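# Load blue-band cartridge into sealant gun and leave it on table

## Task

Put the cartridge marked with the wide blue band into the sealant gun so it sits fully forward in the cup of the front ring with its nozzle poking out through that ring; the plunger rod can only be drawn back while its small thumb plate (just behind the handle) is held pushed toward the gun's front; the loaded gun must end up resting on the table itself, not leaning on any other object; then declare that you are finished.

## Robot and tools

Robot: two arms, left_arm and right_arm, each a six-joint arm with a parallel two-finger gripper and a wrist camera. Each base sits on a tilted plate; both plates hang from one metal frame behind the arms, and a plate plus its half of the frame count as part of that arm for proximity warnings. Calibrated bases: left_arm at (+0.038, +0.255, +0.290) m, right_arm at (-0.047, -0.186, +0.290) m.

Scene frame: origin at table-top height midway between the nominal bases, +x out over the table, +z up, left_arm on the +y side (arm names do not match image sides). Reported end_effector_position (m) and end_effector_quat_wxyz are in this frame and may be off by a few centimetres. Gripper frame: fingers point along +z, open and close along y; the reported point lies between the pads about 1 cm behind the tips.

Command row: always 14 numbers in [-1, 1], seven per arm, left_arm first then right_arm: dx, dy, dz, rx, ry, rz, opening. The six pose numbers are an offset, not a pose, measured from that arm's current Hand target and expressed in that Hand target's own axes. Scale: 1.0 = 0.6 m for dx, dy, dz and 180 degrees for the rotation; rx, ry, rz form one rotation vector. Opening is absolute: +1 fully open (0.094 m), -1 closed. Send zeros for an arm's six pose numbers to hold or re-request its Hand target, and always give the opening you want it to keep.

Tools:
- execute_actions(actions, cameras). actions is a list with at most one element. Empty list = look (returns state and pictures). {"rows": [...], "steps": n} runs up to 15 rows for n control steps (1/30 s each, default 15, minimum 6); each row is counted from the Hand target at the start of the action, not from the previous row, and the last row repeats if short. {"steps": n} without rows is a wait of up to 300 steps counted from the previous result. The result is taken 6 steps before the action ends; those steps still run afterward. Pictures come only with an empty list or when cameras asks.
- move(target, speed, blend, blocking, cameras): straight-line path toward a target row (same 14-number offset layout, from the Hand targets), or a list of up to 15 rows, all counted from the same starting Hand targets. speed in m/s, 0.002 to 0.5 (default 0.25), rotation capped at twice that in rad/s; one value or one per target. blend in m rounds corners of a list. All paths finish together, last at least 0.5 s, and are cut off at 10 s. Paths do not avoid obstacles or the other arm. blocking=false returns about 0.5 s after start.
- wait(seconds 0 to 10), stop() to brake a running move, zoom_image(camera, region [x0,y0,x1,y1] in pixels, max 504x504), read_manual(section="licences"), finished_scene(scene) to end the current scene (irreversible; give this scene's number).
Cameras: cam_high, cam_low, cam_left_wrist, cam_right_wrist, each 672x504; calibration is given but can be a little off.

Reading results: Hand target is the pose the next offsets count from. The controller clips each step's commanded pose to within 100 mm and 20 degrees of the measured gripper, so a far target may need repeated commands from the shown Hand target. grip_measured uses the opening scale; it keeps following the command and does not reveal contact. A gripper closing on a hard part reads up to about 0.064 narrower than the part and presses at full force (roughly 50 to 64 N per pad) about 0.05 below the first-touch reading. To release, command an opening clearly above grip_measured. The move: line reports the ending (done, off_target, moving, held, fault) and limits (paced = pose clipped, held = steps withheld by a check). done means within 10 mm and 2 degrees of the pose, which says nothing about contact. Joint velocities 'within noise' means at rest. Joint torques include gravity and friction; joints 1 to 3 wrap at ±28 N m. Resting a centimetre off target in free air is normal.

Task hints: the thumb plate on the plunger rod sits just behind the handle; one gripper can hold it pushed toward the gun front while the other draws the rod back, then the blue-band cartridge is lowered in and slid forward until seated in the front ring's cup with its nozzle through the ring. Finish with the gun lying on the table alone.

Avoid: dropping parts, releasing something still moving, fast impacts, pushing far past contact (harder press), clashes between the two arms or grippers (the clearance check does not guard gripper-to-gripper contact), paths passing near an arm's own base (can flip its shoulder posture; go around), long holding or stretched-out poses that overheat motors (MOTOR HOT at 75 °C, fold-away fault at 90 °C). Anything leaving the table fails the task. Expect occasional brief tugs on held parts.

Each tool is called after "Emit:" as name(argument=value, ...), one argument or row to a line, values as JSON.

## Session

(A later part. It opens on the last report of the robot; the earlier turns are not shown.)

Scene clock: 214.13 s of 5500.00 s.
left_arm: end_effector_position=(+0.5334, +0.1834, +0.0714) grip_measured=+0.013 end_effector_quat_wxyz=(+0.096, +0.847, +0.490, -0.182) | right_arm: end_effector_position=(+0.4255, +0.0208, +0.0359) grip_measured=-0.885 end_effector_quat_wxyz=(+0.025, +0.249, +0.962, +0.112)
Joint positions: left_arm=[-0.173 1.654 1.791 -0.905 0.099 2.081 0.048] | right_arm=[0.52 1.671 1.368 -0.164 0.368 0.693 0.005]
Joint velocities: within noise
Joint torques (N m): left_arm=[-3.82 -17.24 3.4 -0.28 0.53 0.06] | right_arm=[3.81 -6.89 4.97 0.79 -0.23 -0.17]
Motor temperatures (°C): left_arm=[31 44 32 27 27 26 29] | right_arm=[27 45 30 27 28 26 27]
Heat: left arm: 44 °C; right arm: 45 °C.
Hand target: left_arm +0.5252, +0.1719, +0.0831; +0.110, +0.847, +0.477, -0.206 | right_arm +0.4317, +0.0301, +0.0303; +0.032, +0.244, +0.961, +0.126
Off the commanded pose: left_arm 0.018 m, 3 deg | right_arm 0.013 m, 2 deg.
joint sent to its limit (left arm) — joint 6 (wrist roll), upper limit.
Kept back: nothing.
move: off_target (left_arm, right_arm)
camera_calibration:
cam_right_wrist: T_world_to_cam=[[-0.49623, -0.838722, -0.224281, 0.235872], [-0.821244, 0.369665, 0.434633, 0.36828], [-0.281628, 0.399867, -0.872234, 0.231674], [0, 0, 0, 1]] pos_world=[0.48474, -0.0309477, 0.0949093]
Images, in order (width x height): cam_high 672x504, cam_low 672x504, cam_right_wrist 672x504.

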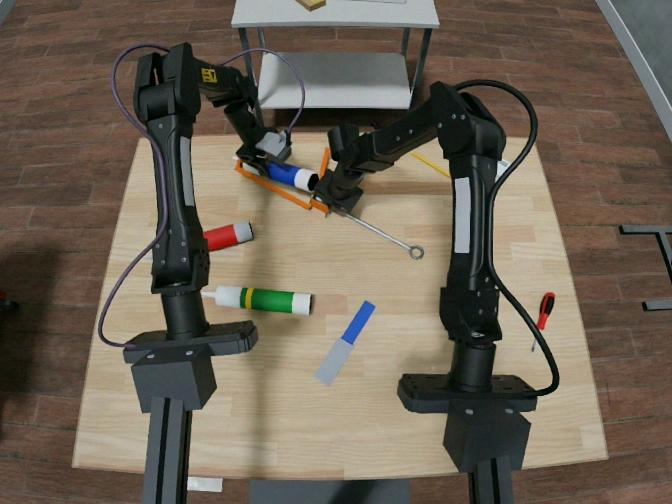

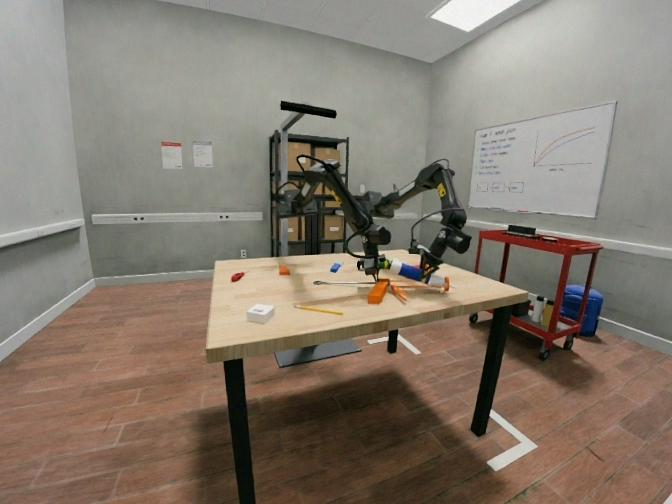

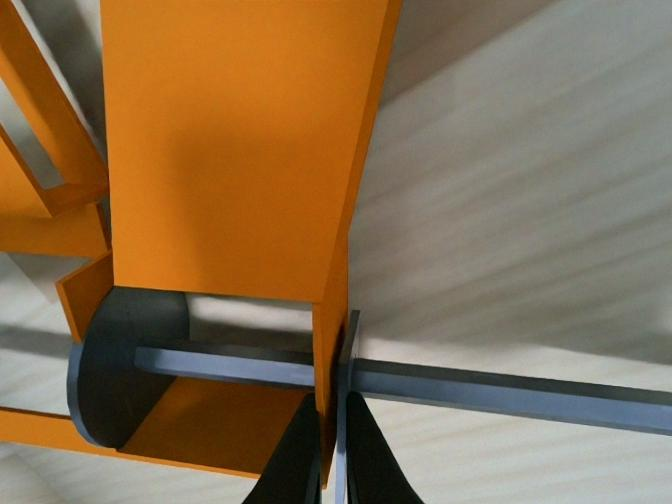

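Emit:
move(
  target=[0.0418,0.0038,0.033,0,0.056,0,-0.3,0,0,0,0,0,0,-1],
  speed=0.05,
  cameras=["cam_high","cam_low","cam_left_wrist","cam_right_wrist"],
)

Emit:
zoom_image(
  camera="cam_low",
  region=[360, 235, 470, 310],
)

Emit:
zoom_image(
  camera="cam_high",
  region=[225, 130, 345, 230],
)

Scene clock: 218.07 s of 5500.00 s.
left_arm: end_effector_position=(+0.5359, +0.1897, +0.0544) grip_measured=+0.013 end_effector_quat_wxyz=(+0.060, +0.859, +0.491, -0.132) | right_arm: end_effector_position=(+0.4263, +0.0208, +0.0363) grip_measured=-0.882 end_effector_quat_wxyz=(+0.026, +0.250, +0.962, +0.112)
Joint positions: left_arm=[-0.204 1.654 1.731 -0.796 -0.041 2.064 0.048] | right_arm=[0.52 1.671 1.371 -0.166 0.368 0.693 0.006]
Joint velocities: within noise
Joint torques (N m): left_arm=[-3.52 -15.84 2.25 0.26 0.1 0] | right_arm=[3.79 -6.89 4.75 0.82 -0.23 -0.17]
Motor temperatures (°C): left_arm=[32 45 32 27 27 26 30] | right_arm=[27 45 30 27 28 26 27]
Heat: left arm: 45 °C; right arm: 45 °C.
Hand target: left_arm +0.5339, +0.1822, +0.0541; +0.068, +0.862, +0.485, -0.130 | right_arm +0.4317, +0.0301, +0.0303; +0.032, +0.244, +0.961, +0.126
Off the commanded pose: left_arm 0.008 m, 1 deg | right_arm 0.012 m, 2 deg.
Kept back: nothing.
move: off_target (right_arm)
camera_calibration:
cam_left_wrist: T_world_to_cam=[[-0.850657, 0.52483, 0.0305914, 0.355502], [0.523143, 0.839298, 0.147989, -0.409277], [0.0519938, 0.141892, -0.988516, 0.0859581], [0, 0, 0, 1]] pos_world=[0.512051, 0.14473, 0.134664]
cam_right_wrist: T_world_to_cam=[[-0.496511, -0.838374, -0.224955, 0.236521], [-0.821435, 0.37004, 0.433952, 0.368929], [-0.280572, 0.400249, -0.872399, 0.231765], [0, 0, 0, 1]] pos_world=[0.485513, -0.0309886, 0.0953005]

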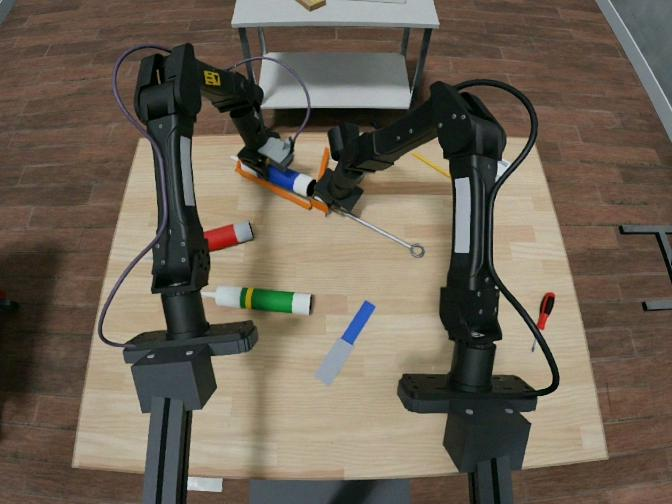

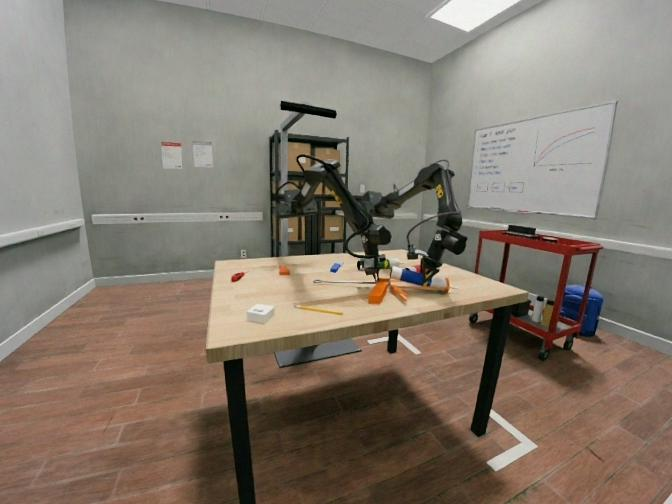

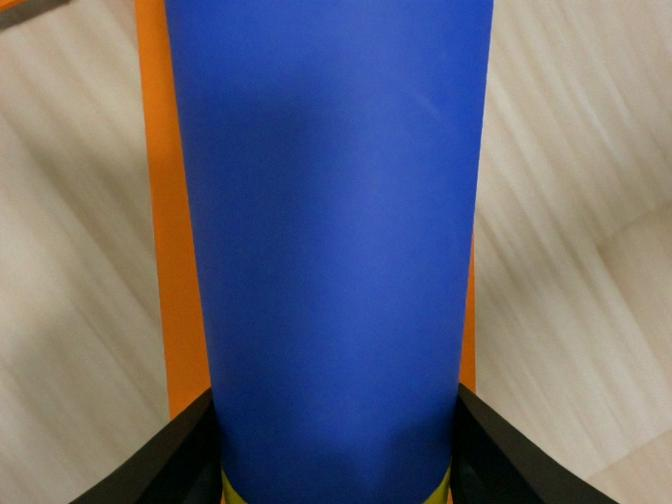

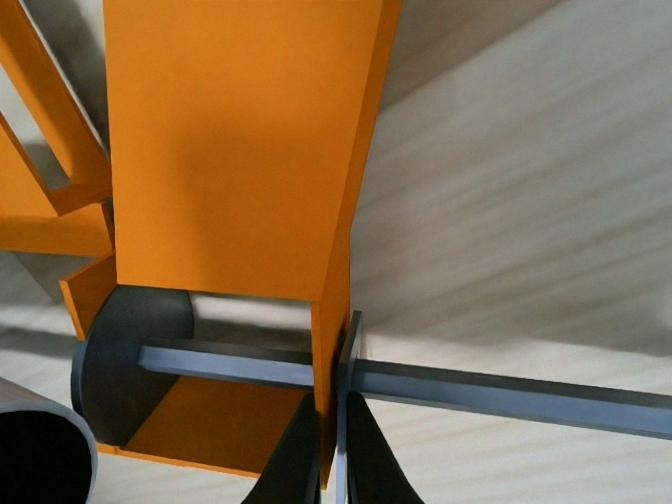

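Scaled by 4.582 from the camera's 672x504 image, which has a finer 960x720 frame.

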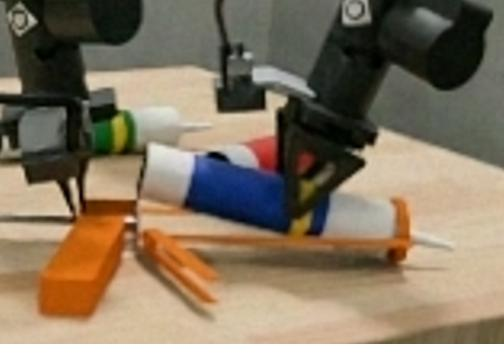

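Scaled by 4.200 from the camera's 672x504 image, which has a finer 960x720 frame.

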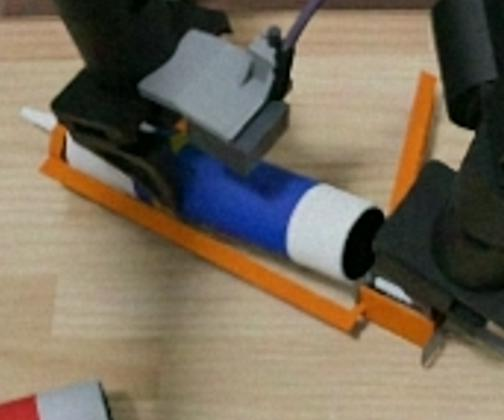

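Emit:
move(
  target=[0.010,0.005,0.016,0,0.039,0,-0.3,0,0,0,0,0,0,-1],
  speed=0.05,
  cameras=["cam_high","cam_low","cam_left_wrist","cam_right_wrist"],
)

Emit:
zoom_image(
  camera="cam_low",
  region=[360, 235, 470, 310],
)

Emit:
zoom_image(
  camera="cam_high",
  region=[225, 130, 345, 230],
)

Scene clock: 220.83 s of 5500.00 s.
left_arm: end_effector_position=(+0.5368, +0.1893, +0.0526) grip_measured=+0.014 end_effector_quat_wxyz=(+0.032, +0.866, +0.490, -0.091) | right_arm: end_effector_position=(+0.4261, +0.0213, +0.0366) grip_measured=-0.880 end_effector_quat_wxyz=(+0.025, +0.249, +0.962, +0.112)
Joint positions: left_arm=[-0.253 1.632 1.673 -0.723 -0.17 2.044 0.048] | right_arm=[0.521 1.671 1.372 -0.169 0.368 0.693 0.006]
Joint velocities: within noise
Joint torques (N m): left_arm=[-3.44 -13.78 2.04 0.71 -0.08 0] | right_arm=[3.7 -6.89 4.64 0.87 -0.23 -0.16]
Motor temperatures (°C): left_arm=[32 45 31 27 27 26 30] | right_arm=[27 45 30 27 28 26 27]
Heat: left arm: 45 °C; right arm: 45 °C.
Hand target: left_arm +0.5379, +0.1832, +0.0431; +0.038, +0.868, +0.488, -0.077 | right_arm +0.4318, +0.0301, +0.0302; +0.032, +0.244, +0.961, +0.126
Off the commanded pose: left_arm 0.011 m, 2 deg | right_arm 0.012 m, 2 deg.
Kept back: nothing.
move: off_target (left_arm, right_arm)
camera_calibration:
cam_left_wrist: T_world_to_cam=[[-0.845915, 0.531955, 0.0380969, 0.352281], [0.523991, 0.815698, 0.245091, -0.410181], [0.099302, 0.227289, -0.968751, 0.0416121], [0, 0, 0, 1]] pos_world=[0.508799, 0.137728, 0.127423]
cam_right_wrist: T_world_to_cam=[[-0.495527, -0.839028, -0.224689, 0.236397], [-0.821369, 0.368503, 0.435383, 0.36835], [-0.2825, 0.400296, -0.871755, 0.232592], [0, 0, 0, 1]] pos_world=[0.4854, -0.0305001, 0.0955054]

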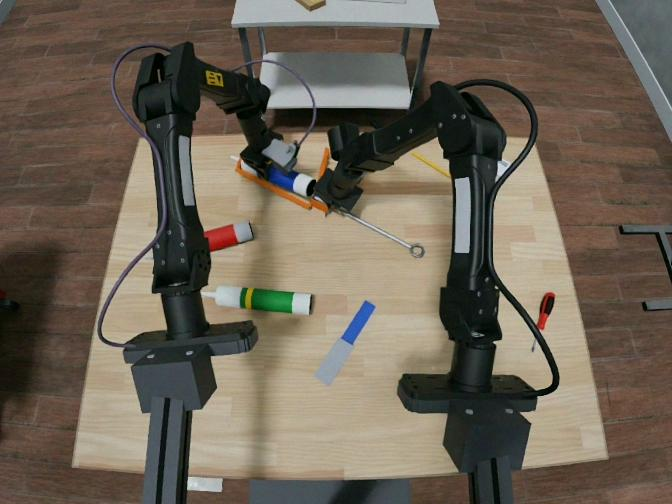

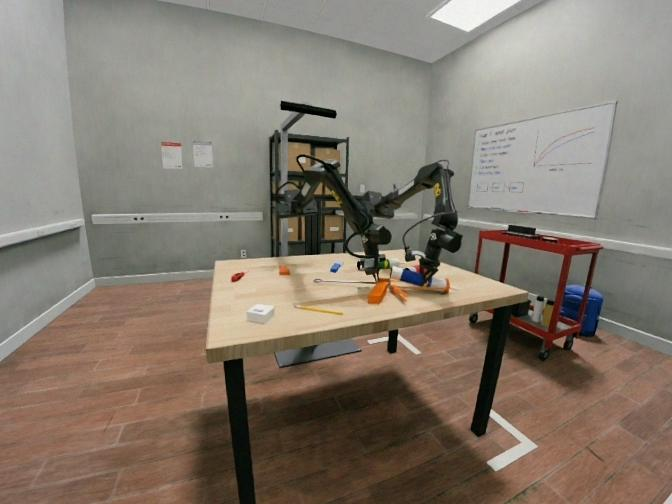

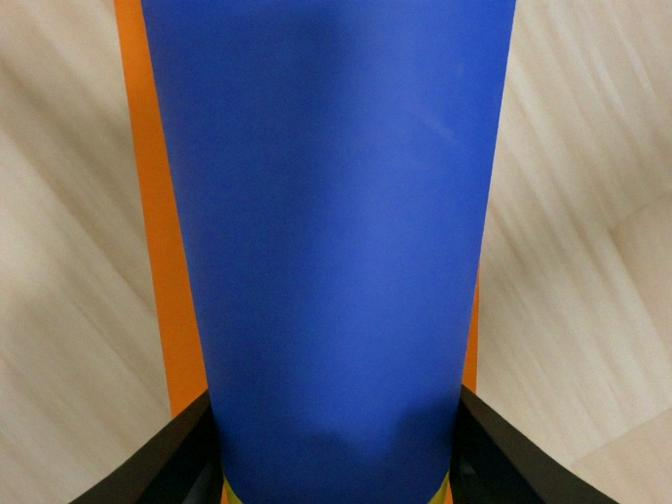

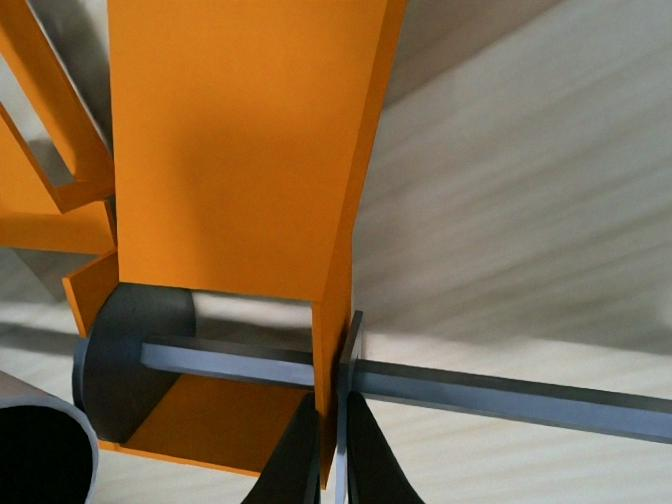

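Scaled by 4.582 from the camera's 672x504 image, which has a finer 960x720 frame.

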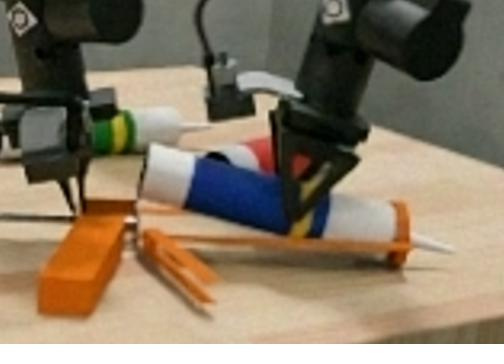

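Scaled by 4.200 from the camera's 672x504 image, which has a finer 960x720 frame.

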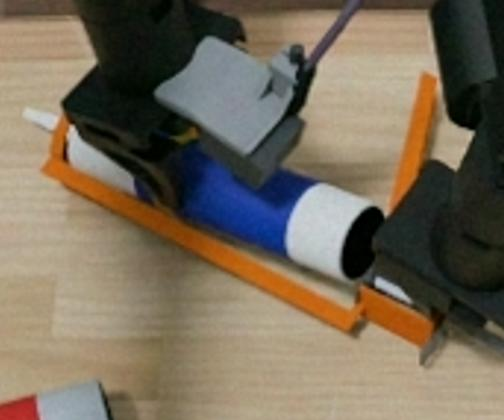

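Emit:
zoom_image(
  camera="cam_right_wrist",
  region=[0, 240, 220, 504],
)

Emit:
zoom_image(
  camera="cam_low",
  region=[425, 265, 475, 305],
)

Emit:
zoom_image(
  camera="cam_high",
  region=[225, 145, 275, 195],
)

Scaled by 1.909 from the camera's 672x504 image, which has a finer 960x720 frame.

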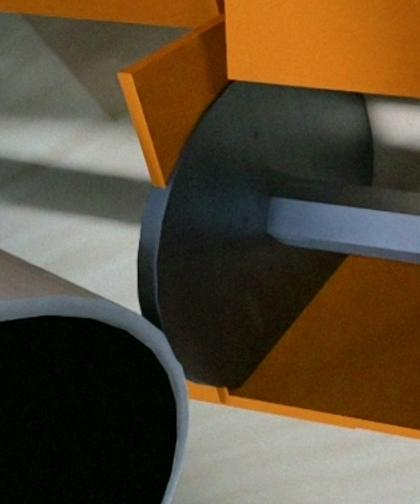

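Scaled by 10.080 from the camera's 672x504 image, which has a finer 960x720 frame.

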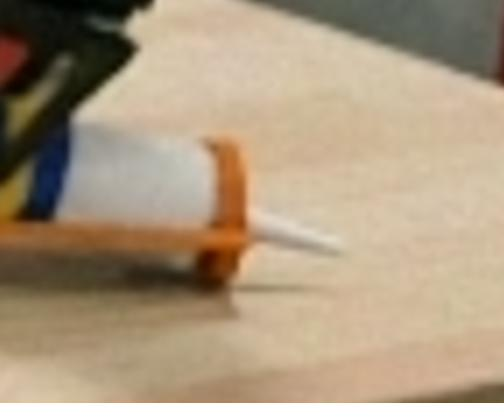

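Scaled by 10.080 from the camera's 672x504 image, which has a finer 960x720 frame.

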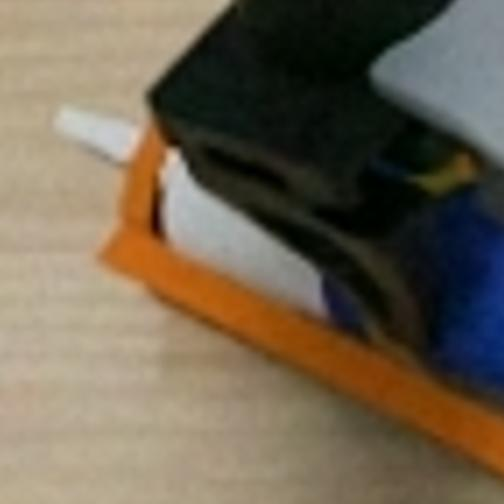

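Emit:
move(
  target=[0.010,0.0,0.020,0,0.022,0,-0.3,0,0,0,0,0,0,-1],
  speed=0.05,
  cameras=["cam_high","cam_low","cam_left_wrist","cam_right_wrist"],
)

Emit:
zoom_image(
  camera="cam_low",
  region=[375, 245, 475, 310],
)

Emit:
zoom_image(
  camera="cam_right_wrist",
  region=[0, 240, 220, 504],
)

Scene clock: 223.13 s of 5500.00 s.
left_arm: end_effector_position=(+0.5367, +0.1894, +0.0515) grip_measured=+0.014 end_effector_quat_wxyz=(+0.023, +0.868, +0.490, -0.074) | right_arm: end_effector_position=(+0.4262, +0.0214, +0.0368) grip_measured=-0.879 end_effector_quat_wxyz=(+0.025, +0.249, +0.962, +0.112)
Joint positions: left_arm=[-0.27 1.623 1.643 -0.686 -0.217 2.038 0.048] | right_arm=[0.522 1.671 1.373 -0.17 0.368 0.693 0.006]
Joint velocities: within noise
Joint torques (N m): left_arm=[-2.77 -11.58 1.78 1.07 -0.22 0.05] | right_arm=[3.67 -6.89 4.64 0.86 -0.23 -0.17]
Motor temperatures (°C): left_arm=[32 45 31 27 27 26 30] | right_arm=[27 45 30 27 28 26 27]
Heat: left arm: 45 °C; right arm: 45 °C.
Hand target: left_arm +0.5398, +0.1866, +0.0303; +0.021, +0.871, +0.489, -0.047 | right_arm +0.4318, +0.0301, +0.0302; +0.032, +0.244, +0.961, +0.126
Off the commanded pose: left_arm 0.022 m, 3 deg | right_arm 0.012 m, 2 deg.
Kept back: nothing.
move: off_target (left_arm, right_arm)
camera_calibration:
cam_left_wrist: T_world_to_cam=[[-0.845598, 0.532475, 0.0378686, 0.351969], [0.520159, 0.805937, 0.282665, -0.407992], [0.119992, 0.258719, -0.958471, 0.0229616], [0, 0, 0, 1]] pos_world=[0.50709, 0.135461, 0.124004]
cam_right_wrist: T_world_to_cam=[[-0.49526, -0.839169, -0.22475, 0.23652], [-0.821389, 0.368073, 0.435709, 0.368324], [-0.282909, 0.400396, -0.871576, 0.232918], [0, 0, 0, 1]] pos_world=[0.485571, -0.0303491, 0.0956809]

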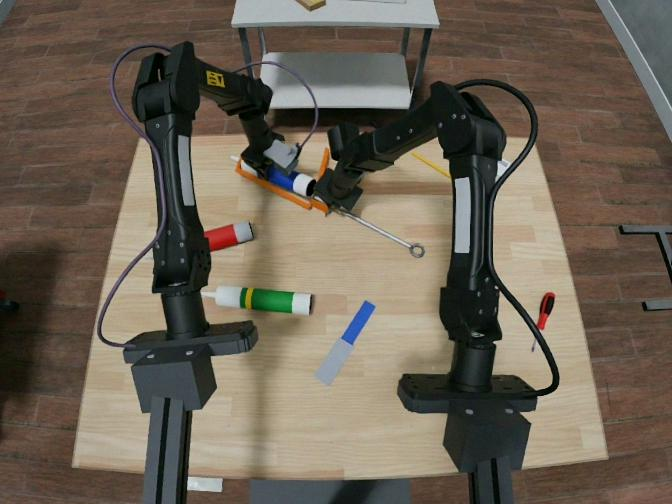

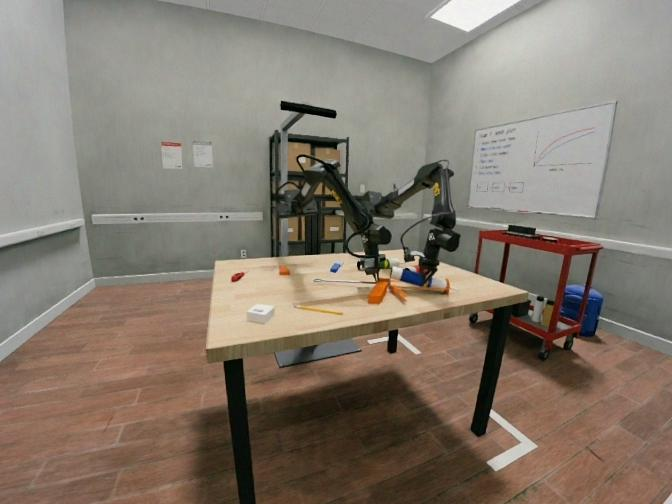

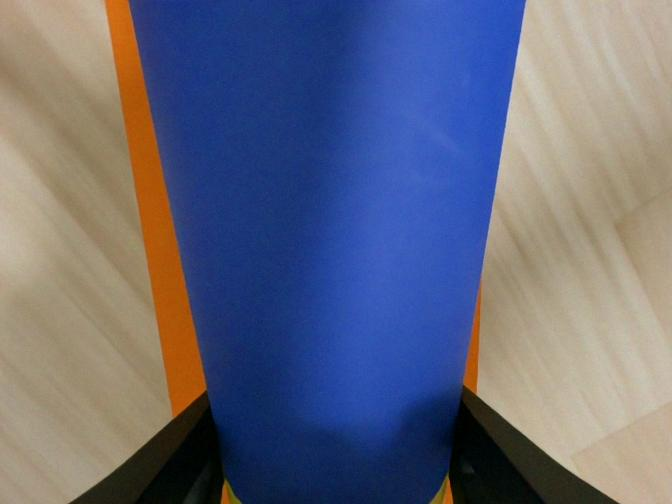

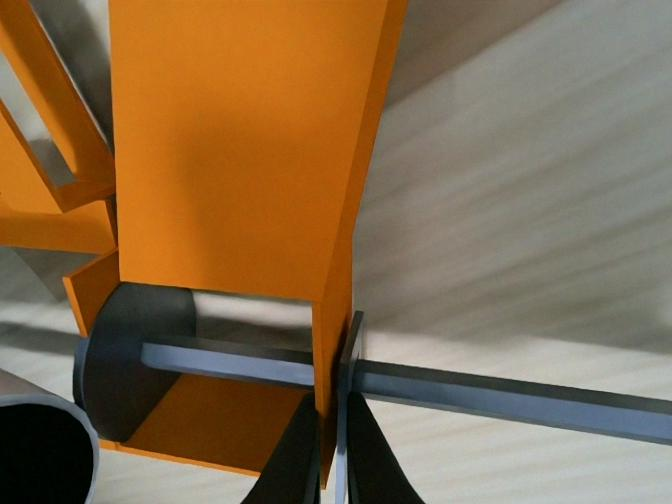

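Scaled by 5.040 from the camera's 672x504 image, which has a finer 960x720 frame.

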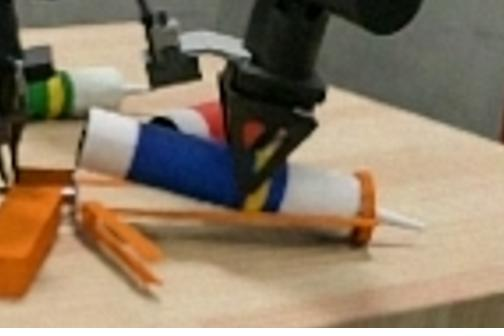

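Scaled by 1.909 from the camera's 672x504 image, which has a finer 960x720 frame.

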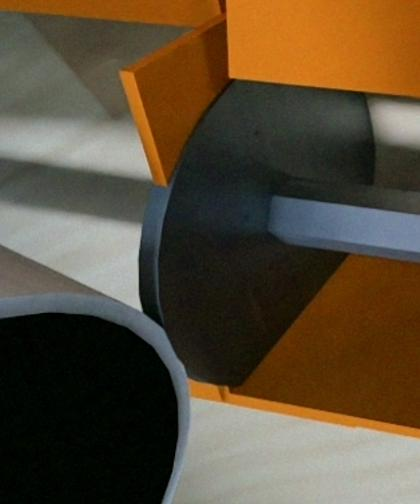

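Emit:
move(
  target=[0,0.0,-0.036,0,0,0,-0.3,0,0,0,0,0,0,-1],
  speed=0.05,
  cameras=[],
)

Emit:
move(
  target=[0,0.0,0,0,0,0,0.05,0,0,0,0,0,0,-1],
  speed=0.05,
  cameras=[],
)

Emit:
move(
  target=[0,0.0,0,0,0,0,0.12,0,0,0,0,0,0,-1],
  speed=0.05,
)

Emit:
zoom_image(
  camera="cam_low",
  region=[375, 245, 475, 310],
)

Emit:
zoom_image(
  camera="cam_right_wrist",
  region=[0, 240, 220, 504],
)

Scene clock: 225.60 s of 5500.00 s.
left_arm: end_effector_position=(+0.5373, +0.1890, +0.0539) grip_measured=+0.014 end_effector_quat_wxyz=(+0.021, +0.869, +0.490, -0.067) | right_arm: end_effector_position=(+0.4262, +0.0214, +0.0368) grip_measured=-0.879 end_effector_quat_wxyz=(+0.025, +0.249, +0.962, +0.112)
Joint positions: left_arm=[-0.279 1.614 1.632 -0.677 -0.236 2.035 0.048] | right_arm=[0.522 1.671 1.373 -0.17 0.368 0.693 0.006]
Joint velocities: within noise
Joint torques (N m): left_arm=[-3.44 -15.02 2.26 0.6 -0.19 -0.01] | right_arm=[3.67 -6.9 4.63 0.86 -0.23 -0.17]
Motor temperatures (°C): left_arm=[31 45 31 27 26 26 30] | right_arm=[27 45 29 27 28 26 28]
Heat: left arm: 45 °C; right arm: 45 °C.
Hand target: left_arm +0.5413, +0.1884, +0.0519; +0.021, +0.871, +0.489, -0.047 | right_arm +0.4318, +0.0301, +0.0302; +0.032, +0.244, +0.961, +0.126
Off the commanded pose: left_arm 0.004 m, 2 deg | right_arm 0.012 m, 2 deg.
Kept back: nothing.
move: off_target (right_arm)
No camera images: "cameras" was empty.

Scene clock: 226.30 s of 5500.00 s.
left_arm: end_effector_position=(+0.5372, +0.1892, +0.0535) grip_measured=+0.053 end_effector_quat_wxyz=(+0.020, +0.869, +0.490, -0.065) | right_arm: end_effector_position=(+0.4262, +0.0214, +0.0368) grip_measured=-0.879 end_effector_quat_wxyz=(+0.025, +0.249, +0.962, +0.112)
Joint positions: left_arm=[-0.28 1.614 1.63 -0.674 -0.24 2.033 0.049] | right_arm=[0.522 1.671 1.373 -0.17 0.368 0.693 0.006]
Joint velocities: within noise
Joint torques (N m): left_arm=[-3.36 -15.04 2.47 0.58 -0.14 0] | right_arm=[3.67 -6.89 4.6 0.85 -0.23 -0.17]
Motor temperatures (°C): left_arm=[31 45 31 27 26 26 30] | right_arm=[27 45 29 27 28 26 28]
Heat: left arm: 45 °C; right arm: 45 °C.
Hand target: left_arm +0.5413, +0.1884, +0.0519; +0.021, +0.871, +0.489, -0.047 | right_arm +0.4318, +0.0301, +0.0302; +0.032, +0.244, +0.961, +0.126
Off the commanded pose: left_arm 0.004 m, 2 deg | right_arm 0.012 m, 2 deg.
Kept back: nothing.
move: off_target (right_arm)
No camera images: "cameras" was empty.

Scene clock: 227.00 s of 5500.00 s.
left_arm: end_effector_position=(+0.5373, +0.1926, +0.0513) grip_measured=+0.118 end_effector_quat_wxyz=(+0.011, +0.869, +0.491, -0.056) | right_arm: end_effector_position=(+0.4260, +0.0206, +0.0360) grip_measured=-0.879 end_effector_quat_wxyz=(+0.025, +0.249, +0.962, +0.110)
Joint positions: left_arm=[-0.28 1.614 1.62 -0.657 -0.265 2.033 0.053] | right_arm=[0.52 1.672 1.373 -0.17 0.369 0.693 0.006]
Joint velocities: within noise
Joint torques (N m): left_arm=[-3.34 -15.02 3.14 0.45 -0.01 0] | right_arm=[3.79 -6.98 4.6 0.85 -0.23 -0.16]
Motor temperatures (°C): left_arm=[31 45 31 27 26 26 29] | right_arm=[27 45 29 27 28 26 28]
Heat: left arm: 45 °C; right arm: 45 °C.
Hand target: left_arm +0.5413, +0.1883, +0.0519; +0.021, +0.871, +0.489, -0.047 | right_arm +0.4318, +0.0301, +0.0303; +0.032, +0.244, +0.961, +0.126
Off the commanded pose: left_arm 0.006 m, 2 deg | right_arm 0.013 m, 2 deg.
Kept back: nothing.
move: off_target (right_arm)
camera_calibration:
cam_left_wrist: T_world_to_cam=[[-0.84636, 0.530965, 0.0418438, 0.351203], [0.514383, 0.79449, 0.322795, -0.407622], [0.138148, 0.294725, -0.945543, 0.00443792], [0, 0, 0, 1]] pos_world=[0.506305, 0.136068, 0.121079]
cam_right_wrist: T_world_to_cam=[[-0.49577, -0.839659, -0.221777, 0.235664], [-0.820888, 0.369724, 0.435255, 0.368548], [-0.283469, 0.397841, -0.872564, 0.232829], [0, 0, 0, 1]] pos_world=[0.485371, -0.0310125, 0.0950111]

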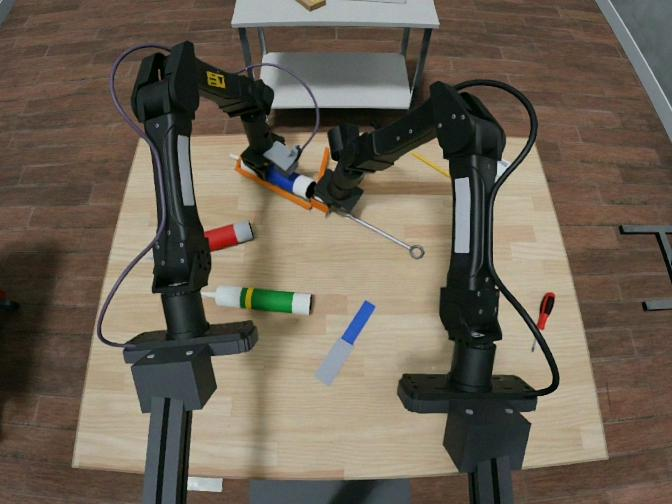

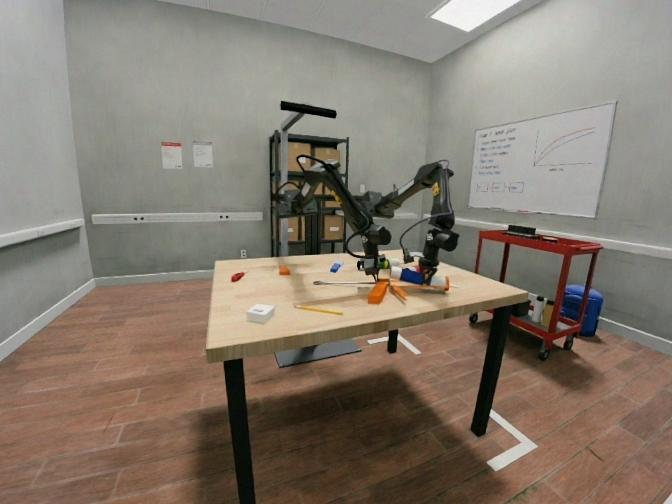

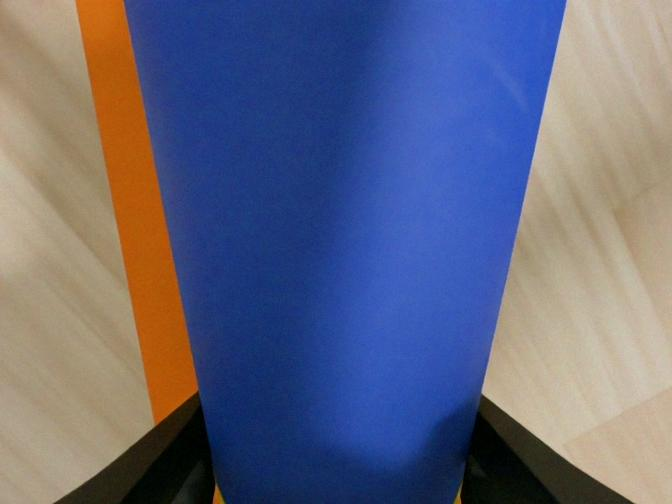

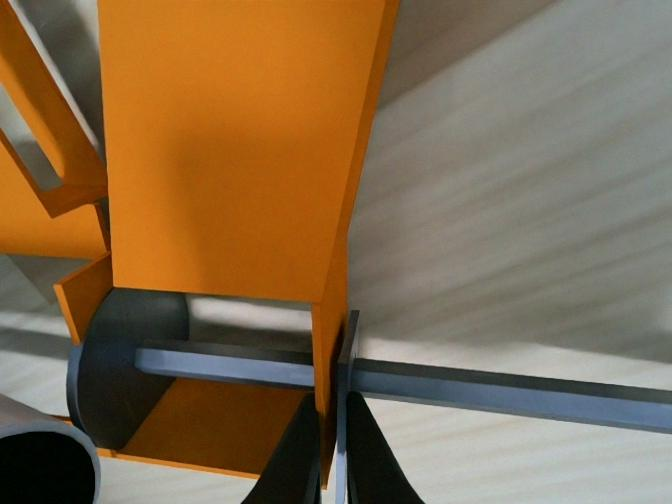

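Scaled by 5.040 from the camera's 672x504 image, which has a finer 960x720 frame.

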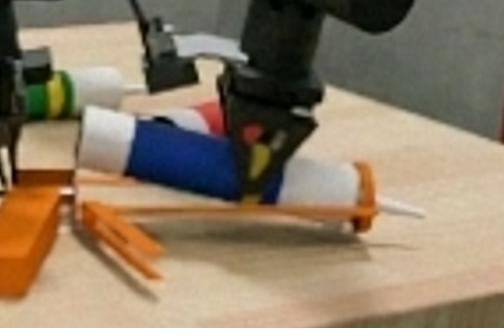

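Scaled by 1.909 from the camera's 672x504 image, which has a finer 960x720 frame.

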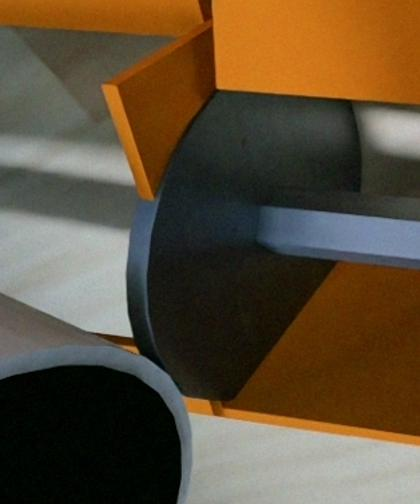

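Emit:
zoom_image(
  camera="cam_high",
  region=[225, 140, 345, 220],
)

Emit:
zoom_image(
  camera="cam_left_wrist",
  region=[0, 0, 672, 504],
)

Scaled by 4.200 from the camera's 672x504 image, which has a finer 960x720 frame.

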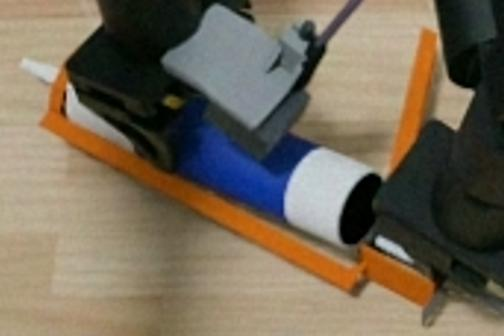

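Region (0, 0, 672, 504) is 672x504 pixels. A region can be at most 504 by 504 pixels.

Emit:
move(
  target=[0,0.0,0,0,0,0,-0.3,0,0,0,0,0,0,-1],
  speed=0.05,
  cameras=[],
)

Emit:
move(
  target=[0.006,0.012,-0.012,0,0,0,-0.3,0,0,0,0,0,0,-1],
  speed=0.05,
  cameras=["cam_high","cam_low","cam_left_wrist","cam_right_wrist"],
)

Emit:
zoom_image(
  camera="cam_low",
  region=[375, 245, 475, 310],
)

Emit:
zoom_image(
  camera="cam_high",
  region=[225, 140, 345, 220],
)

Scene clock: 229.43 s of 5500.00 s.
left_arm: end_effector_position=(+0.5370, +0.1926, +0.0511) grip_measured=+0.040 end_effector_quat_wxyz=(+0.011, +0.870, +0.489, -0.056) | right_arm: end_effector_position=(+0.4260, +0.0206, +0.0360) grip_measured=-0.879 end_effector_quat_wxyz=(+0.025, +0.249, +0.962, +0.110)
Joint positions: left_arm=[-0.28 1.614 1.619 -0.657 -0.265 2.038 0.049] | right_arm=[0.52 1.672 1.373 -0.17 0.369 0.693 0.006]
Joint velocities: within noise
Joint torques (N m): left_arm=[-3.33 -15.01 3.21 0.45 -0.01 0.01] | right_arm=[3.81 -6.98 4.62 0.85 -0.24 -0.17]
Motor temperatures (°C): left_arm=[31 45 31 27 26 26 29] | right_arm=[27 45 29 27 28 26 28]
Heat: left arm: 45 °C; right arm: 45 °C.
Hand target: left_arm +0.5412, +0.1883, +0.0519; +0.021, +0.871, +0.489, -0.047 | right_arm +0.4318, +0.0301, +0.0303; +0.032, +0.244, +0.961, +0.126
Off the commanded pose: left_arm 0.006 m, 2 deg | right_arm 0.013 m, 2 deg.
Kept back: nothing.
move: off_target (right_arm)
No camera images: "cameras" was empty.

Scene clock: 230.20 s of 5500.00 s.
left_arm: end_effector_position=(+0.5418, +0.1949, +0.0520) grip_measured=+0.040 end_effector_quat_wxyz=(+0.010, +0.868, +0.494, -0.047) | right_arm: end_effector_position=(+0.4263, +0.0207, +0.0361) grip_measured=-0.879 end_effector_quat_wxyz=(+0.025, +0.249, +0.962, +0.111)
Joint positions: left_arm=[-0.28 1.614 1.626 -0.651 -0.277 2.032 0.049] | right_arm=[0.52 1.672 1.373 -0.169 0.369 0.693 0.006]
Joint velocities: within noise
Joint torques (N m): left_arm=[-3.82 -14.49 6.87 0.11 0.09 -0.03] | right_arm=[3.79 -6.98 4.6 0.85 -0.24 -0.17]
Motor temperatures (°C): left_arm=[31 45 31 27 26 26 29] | right_arm=[27 45 29 27 28 26 28]
Heat: left arm: 45 °C; right arm: 45 °C.
Hand target: left_arm +0.5497, +0.1882, +0.0586; +0.021, +0.871, +0.489, -0.047 | right_arm +0.4318, +0.0301, +0.0303; +0.032, +0.244, +0.961, +0.126
Off the commanded pose: left_arm 0.012 m, 1 deg | right_arm 0.012 m, 2 deg.
Kept back: nothing.
move: off_target (left_arm, right_arm)
camera_calibration:
cam_left_wrist: T_world_to_cam=[[-0.849529, 0.52625, 0.0368977, 0.356662], [0.506065, 0.793195, 0.338734, -0.408076], [0.148992, 0.306437, -0.940158, -0.00455045], [0, 0, 0, 1]] pos_world=[0.510186, 0.137385, 0.120791]
cam_right_wrist: T_world_to_cam=[[-0.496154, -0.839191, -0.222688, 0.23609], [-0.821146, 0.37023, 0.434337, 0.368926], [-0.282046, 0.398357, -0.87279, 0.232339], [0, 0, 0, 1]] pos_world=[0.48561, -0.0310173, 0.0951191]

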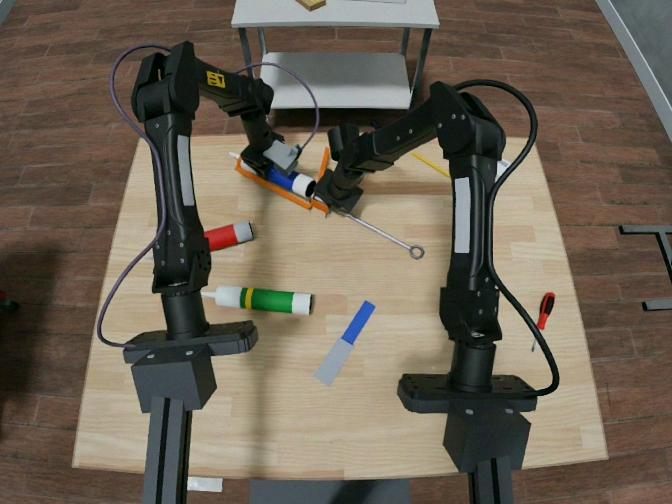

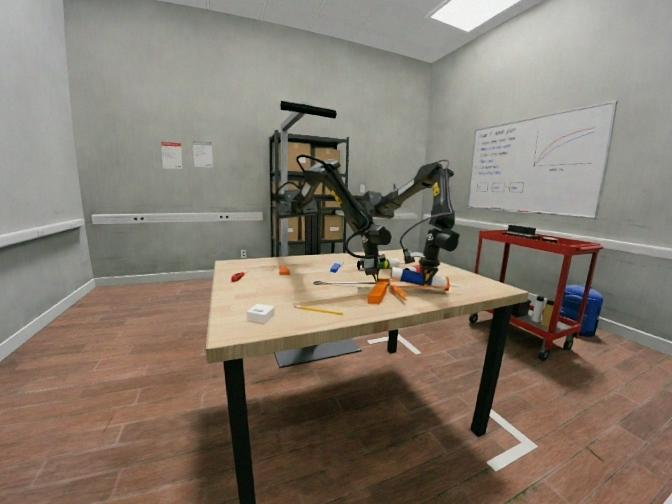

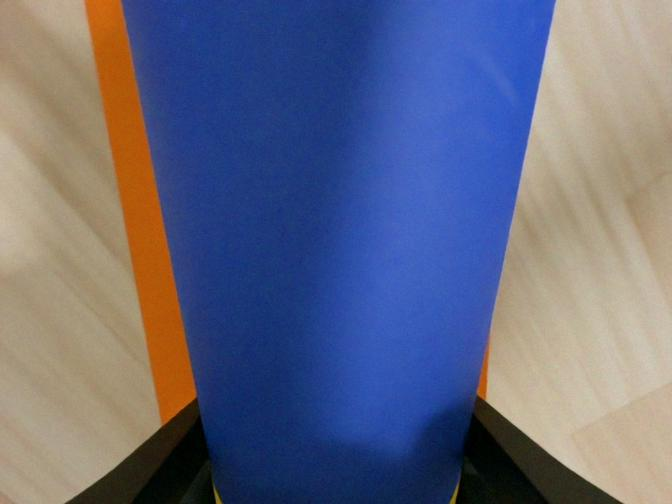

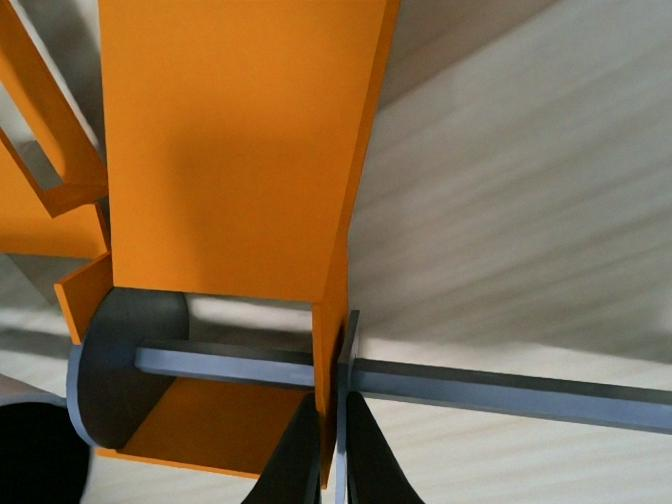

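Scaled by 5.040 from the camera's 672x504 image, which has a finer 960x720 frame.

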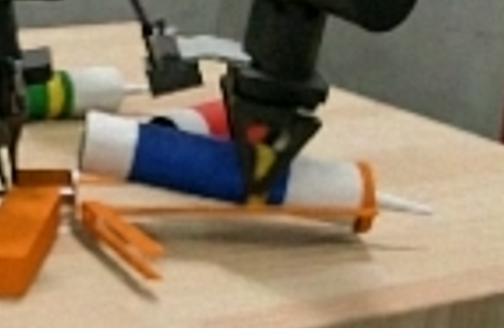

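Scaled by 4.200 from the camera's 672x504 image, which has a finer 960x720 frame.

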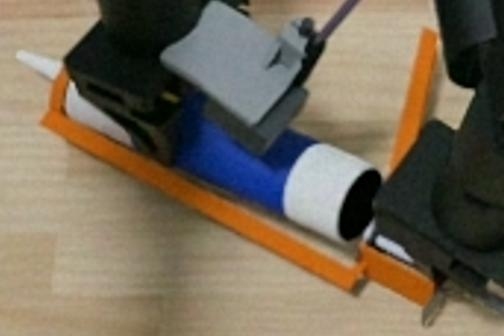

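Emit:
move(
  target=[0.00,0.0,0.012,0,0.056,0,-0.3,0,0,0,0,0,0,-1],
  speed=0.05,
  cameras=["cam_high","cam_low","cam_left_wrist","cam_right_wrist"],
)

Emit:
zoom_image(
  camera="cam_low",
  region=[375, 245, 475, 310],
)

Emit:
zoom_image(
  camera="cam_high",
  region=[225, 140, 345, 220],
)

Scene clock: 232.77 s of 5500.00 s.
left_arm: end_effector_position=(+0.5433, +0.1986, +0.0444) grip_measured=+0.040 end_effector_quat_wxyz=(-0.030, +0.869, +0.494, +0.017) | right_arm: end_effector_position=(+0.4263, +0.0207, +0.0361) grip_measured=-0.879 end_effector_quat_wxyz=(+0.025, +0.249, +0.962, +0.111)
Joint positions: left_arm=[-0.33 1.614 1.548 -0.517 -0.457 2.021 0.049] | right_arm=[0.52 1.672 1.373 -0.169 0.369 0.693 0.006]
Joint velocities: within noise
Joint torques (N m): left_arm=[-5.91 -14.8 3.73 0.46 -0.3 -0.03] | right_arm=[3.81 -6.98 4.6 0.85 -0.23 -0.17]
Motor temperatures (°C): left_arm=[32 45 31 27 26 26 29] | right_arm=[27 46 29 27 28 26 28]
Heat: left arm: 45 °C; right arm: 46 °C.
Hand target: left_arm +0.5492, +0.1877, +0.0514; -0.022, +0.871, +0.489, +0.029 | right_arm +0.4318, +0.0301, +0.0303; +0.032, +0.244, +0.961, +0.126
Off the commanded pose: left_arm 0.014 m, 2 deg | right_arm 0.012 m, 2 deg.
Kept back: nothing.
move: off_target (left_arm, right_arm)
camera_calibration:
cam_left_wrist: T_world_to_cam=[[-0.851827, 0.52192, 0.0446198, 0.358054], [0.477276, 0.738209, 0.476712, -0.388794], [0.215866, 0.427372, -0.877927, -0.0761905], [0, 0, 0, 1]] pos_world=[0.507009, 0.132697, 0.102477]
cam_right_wrist: T_world_to_cam=[[-0.496154, -0.839191, -0.222688, 0.23609], [-0.821146, 0.37023, 0.434337, 0.368926], [-0.282046, 0.398357, -0.87279, 0.232339], [0, 0, 0, 1]] pos_world=[0.48561, -0.0310173, 0.0951191]

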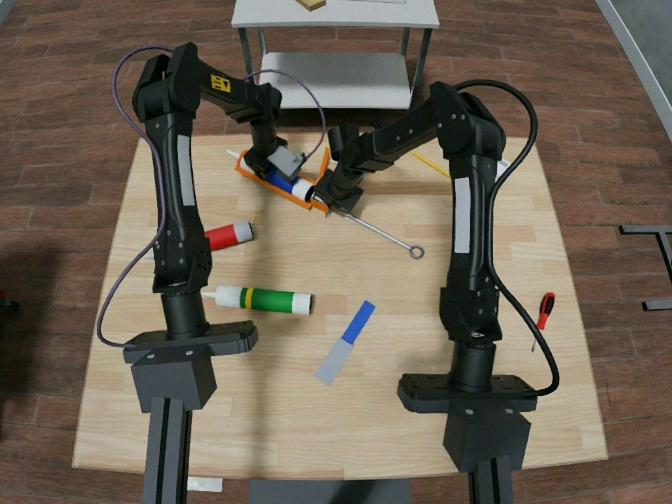

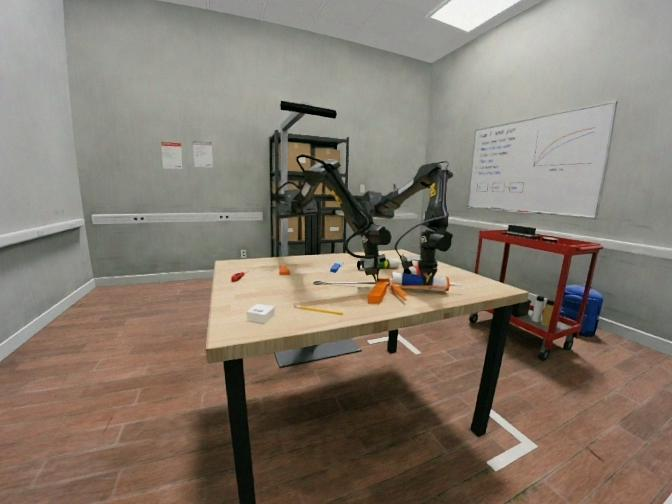

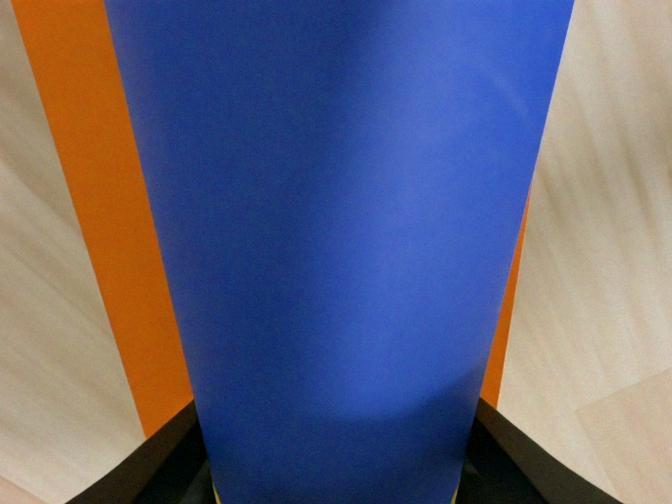

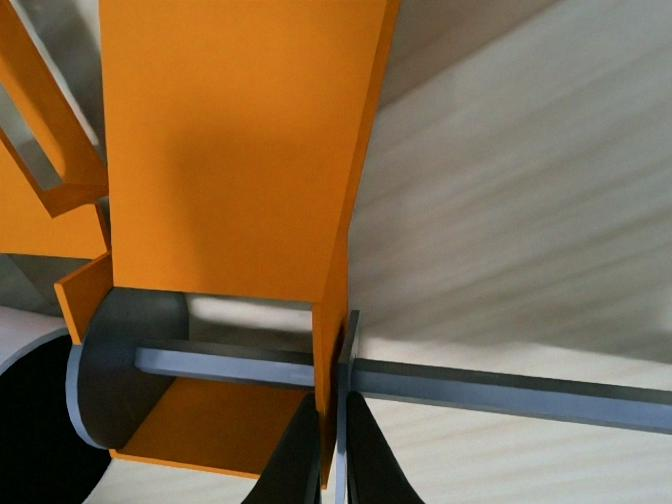

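Scaled by 5.040 from the camera's 672x504 image, which has a finer 960x720 frame.

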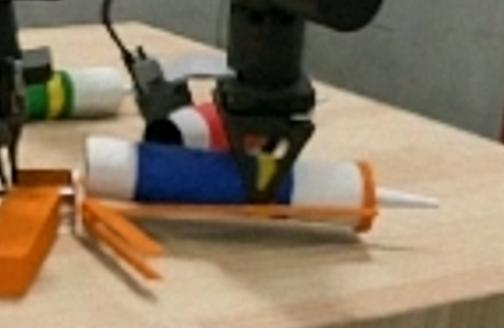

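Scaled by 4.200 from the camera's 672x504 image, which has a finer 960x720 frame.

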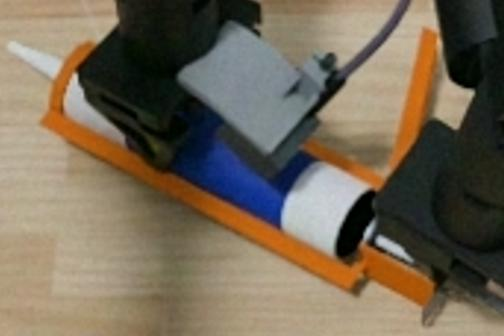

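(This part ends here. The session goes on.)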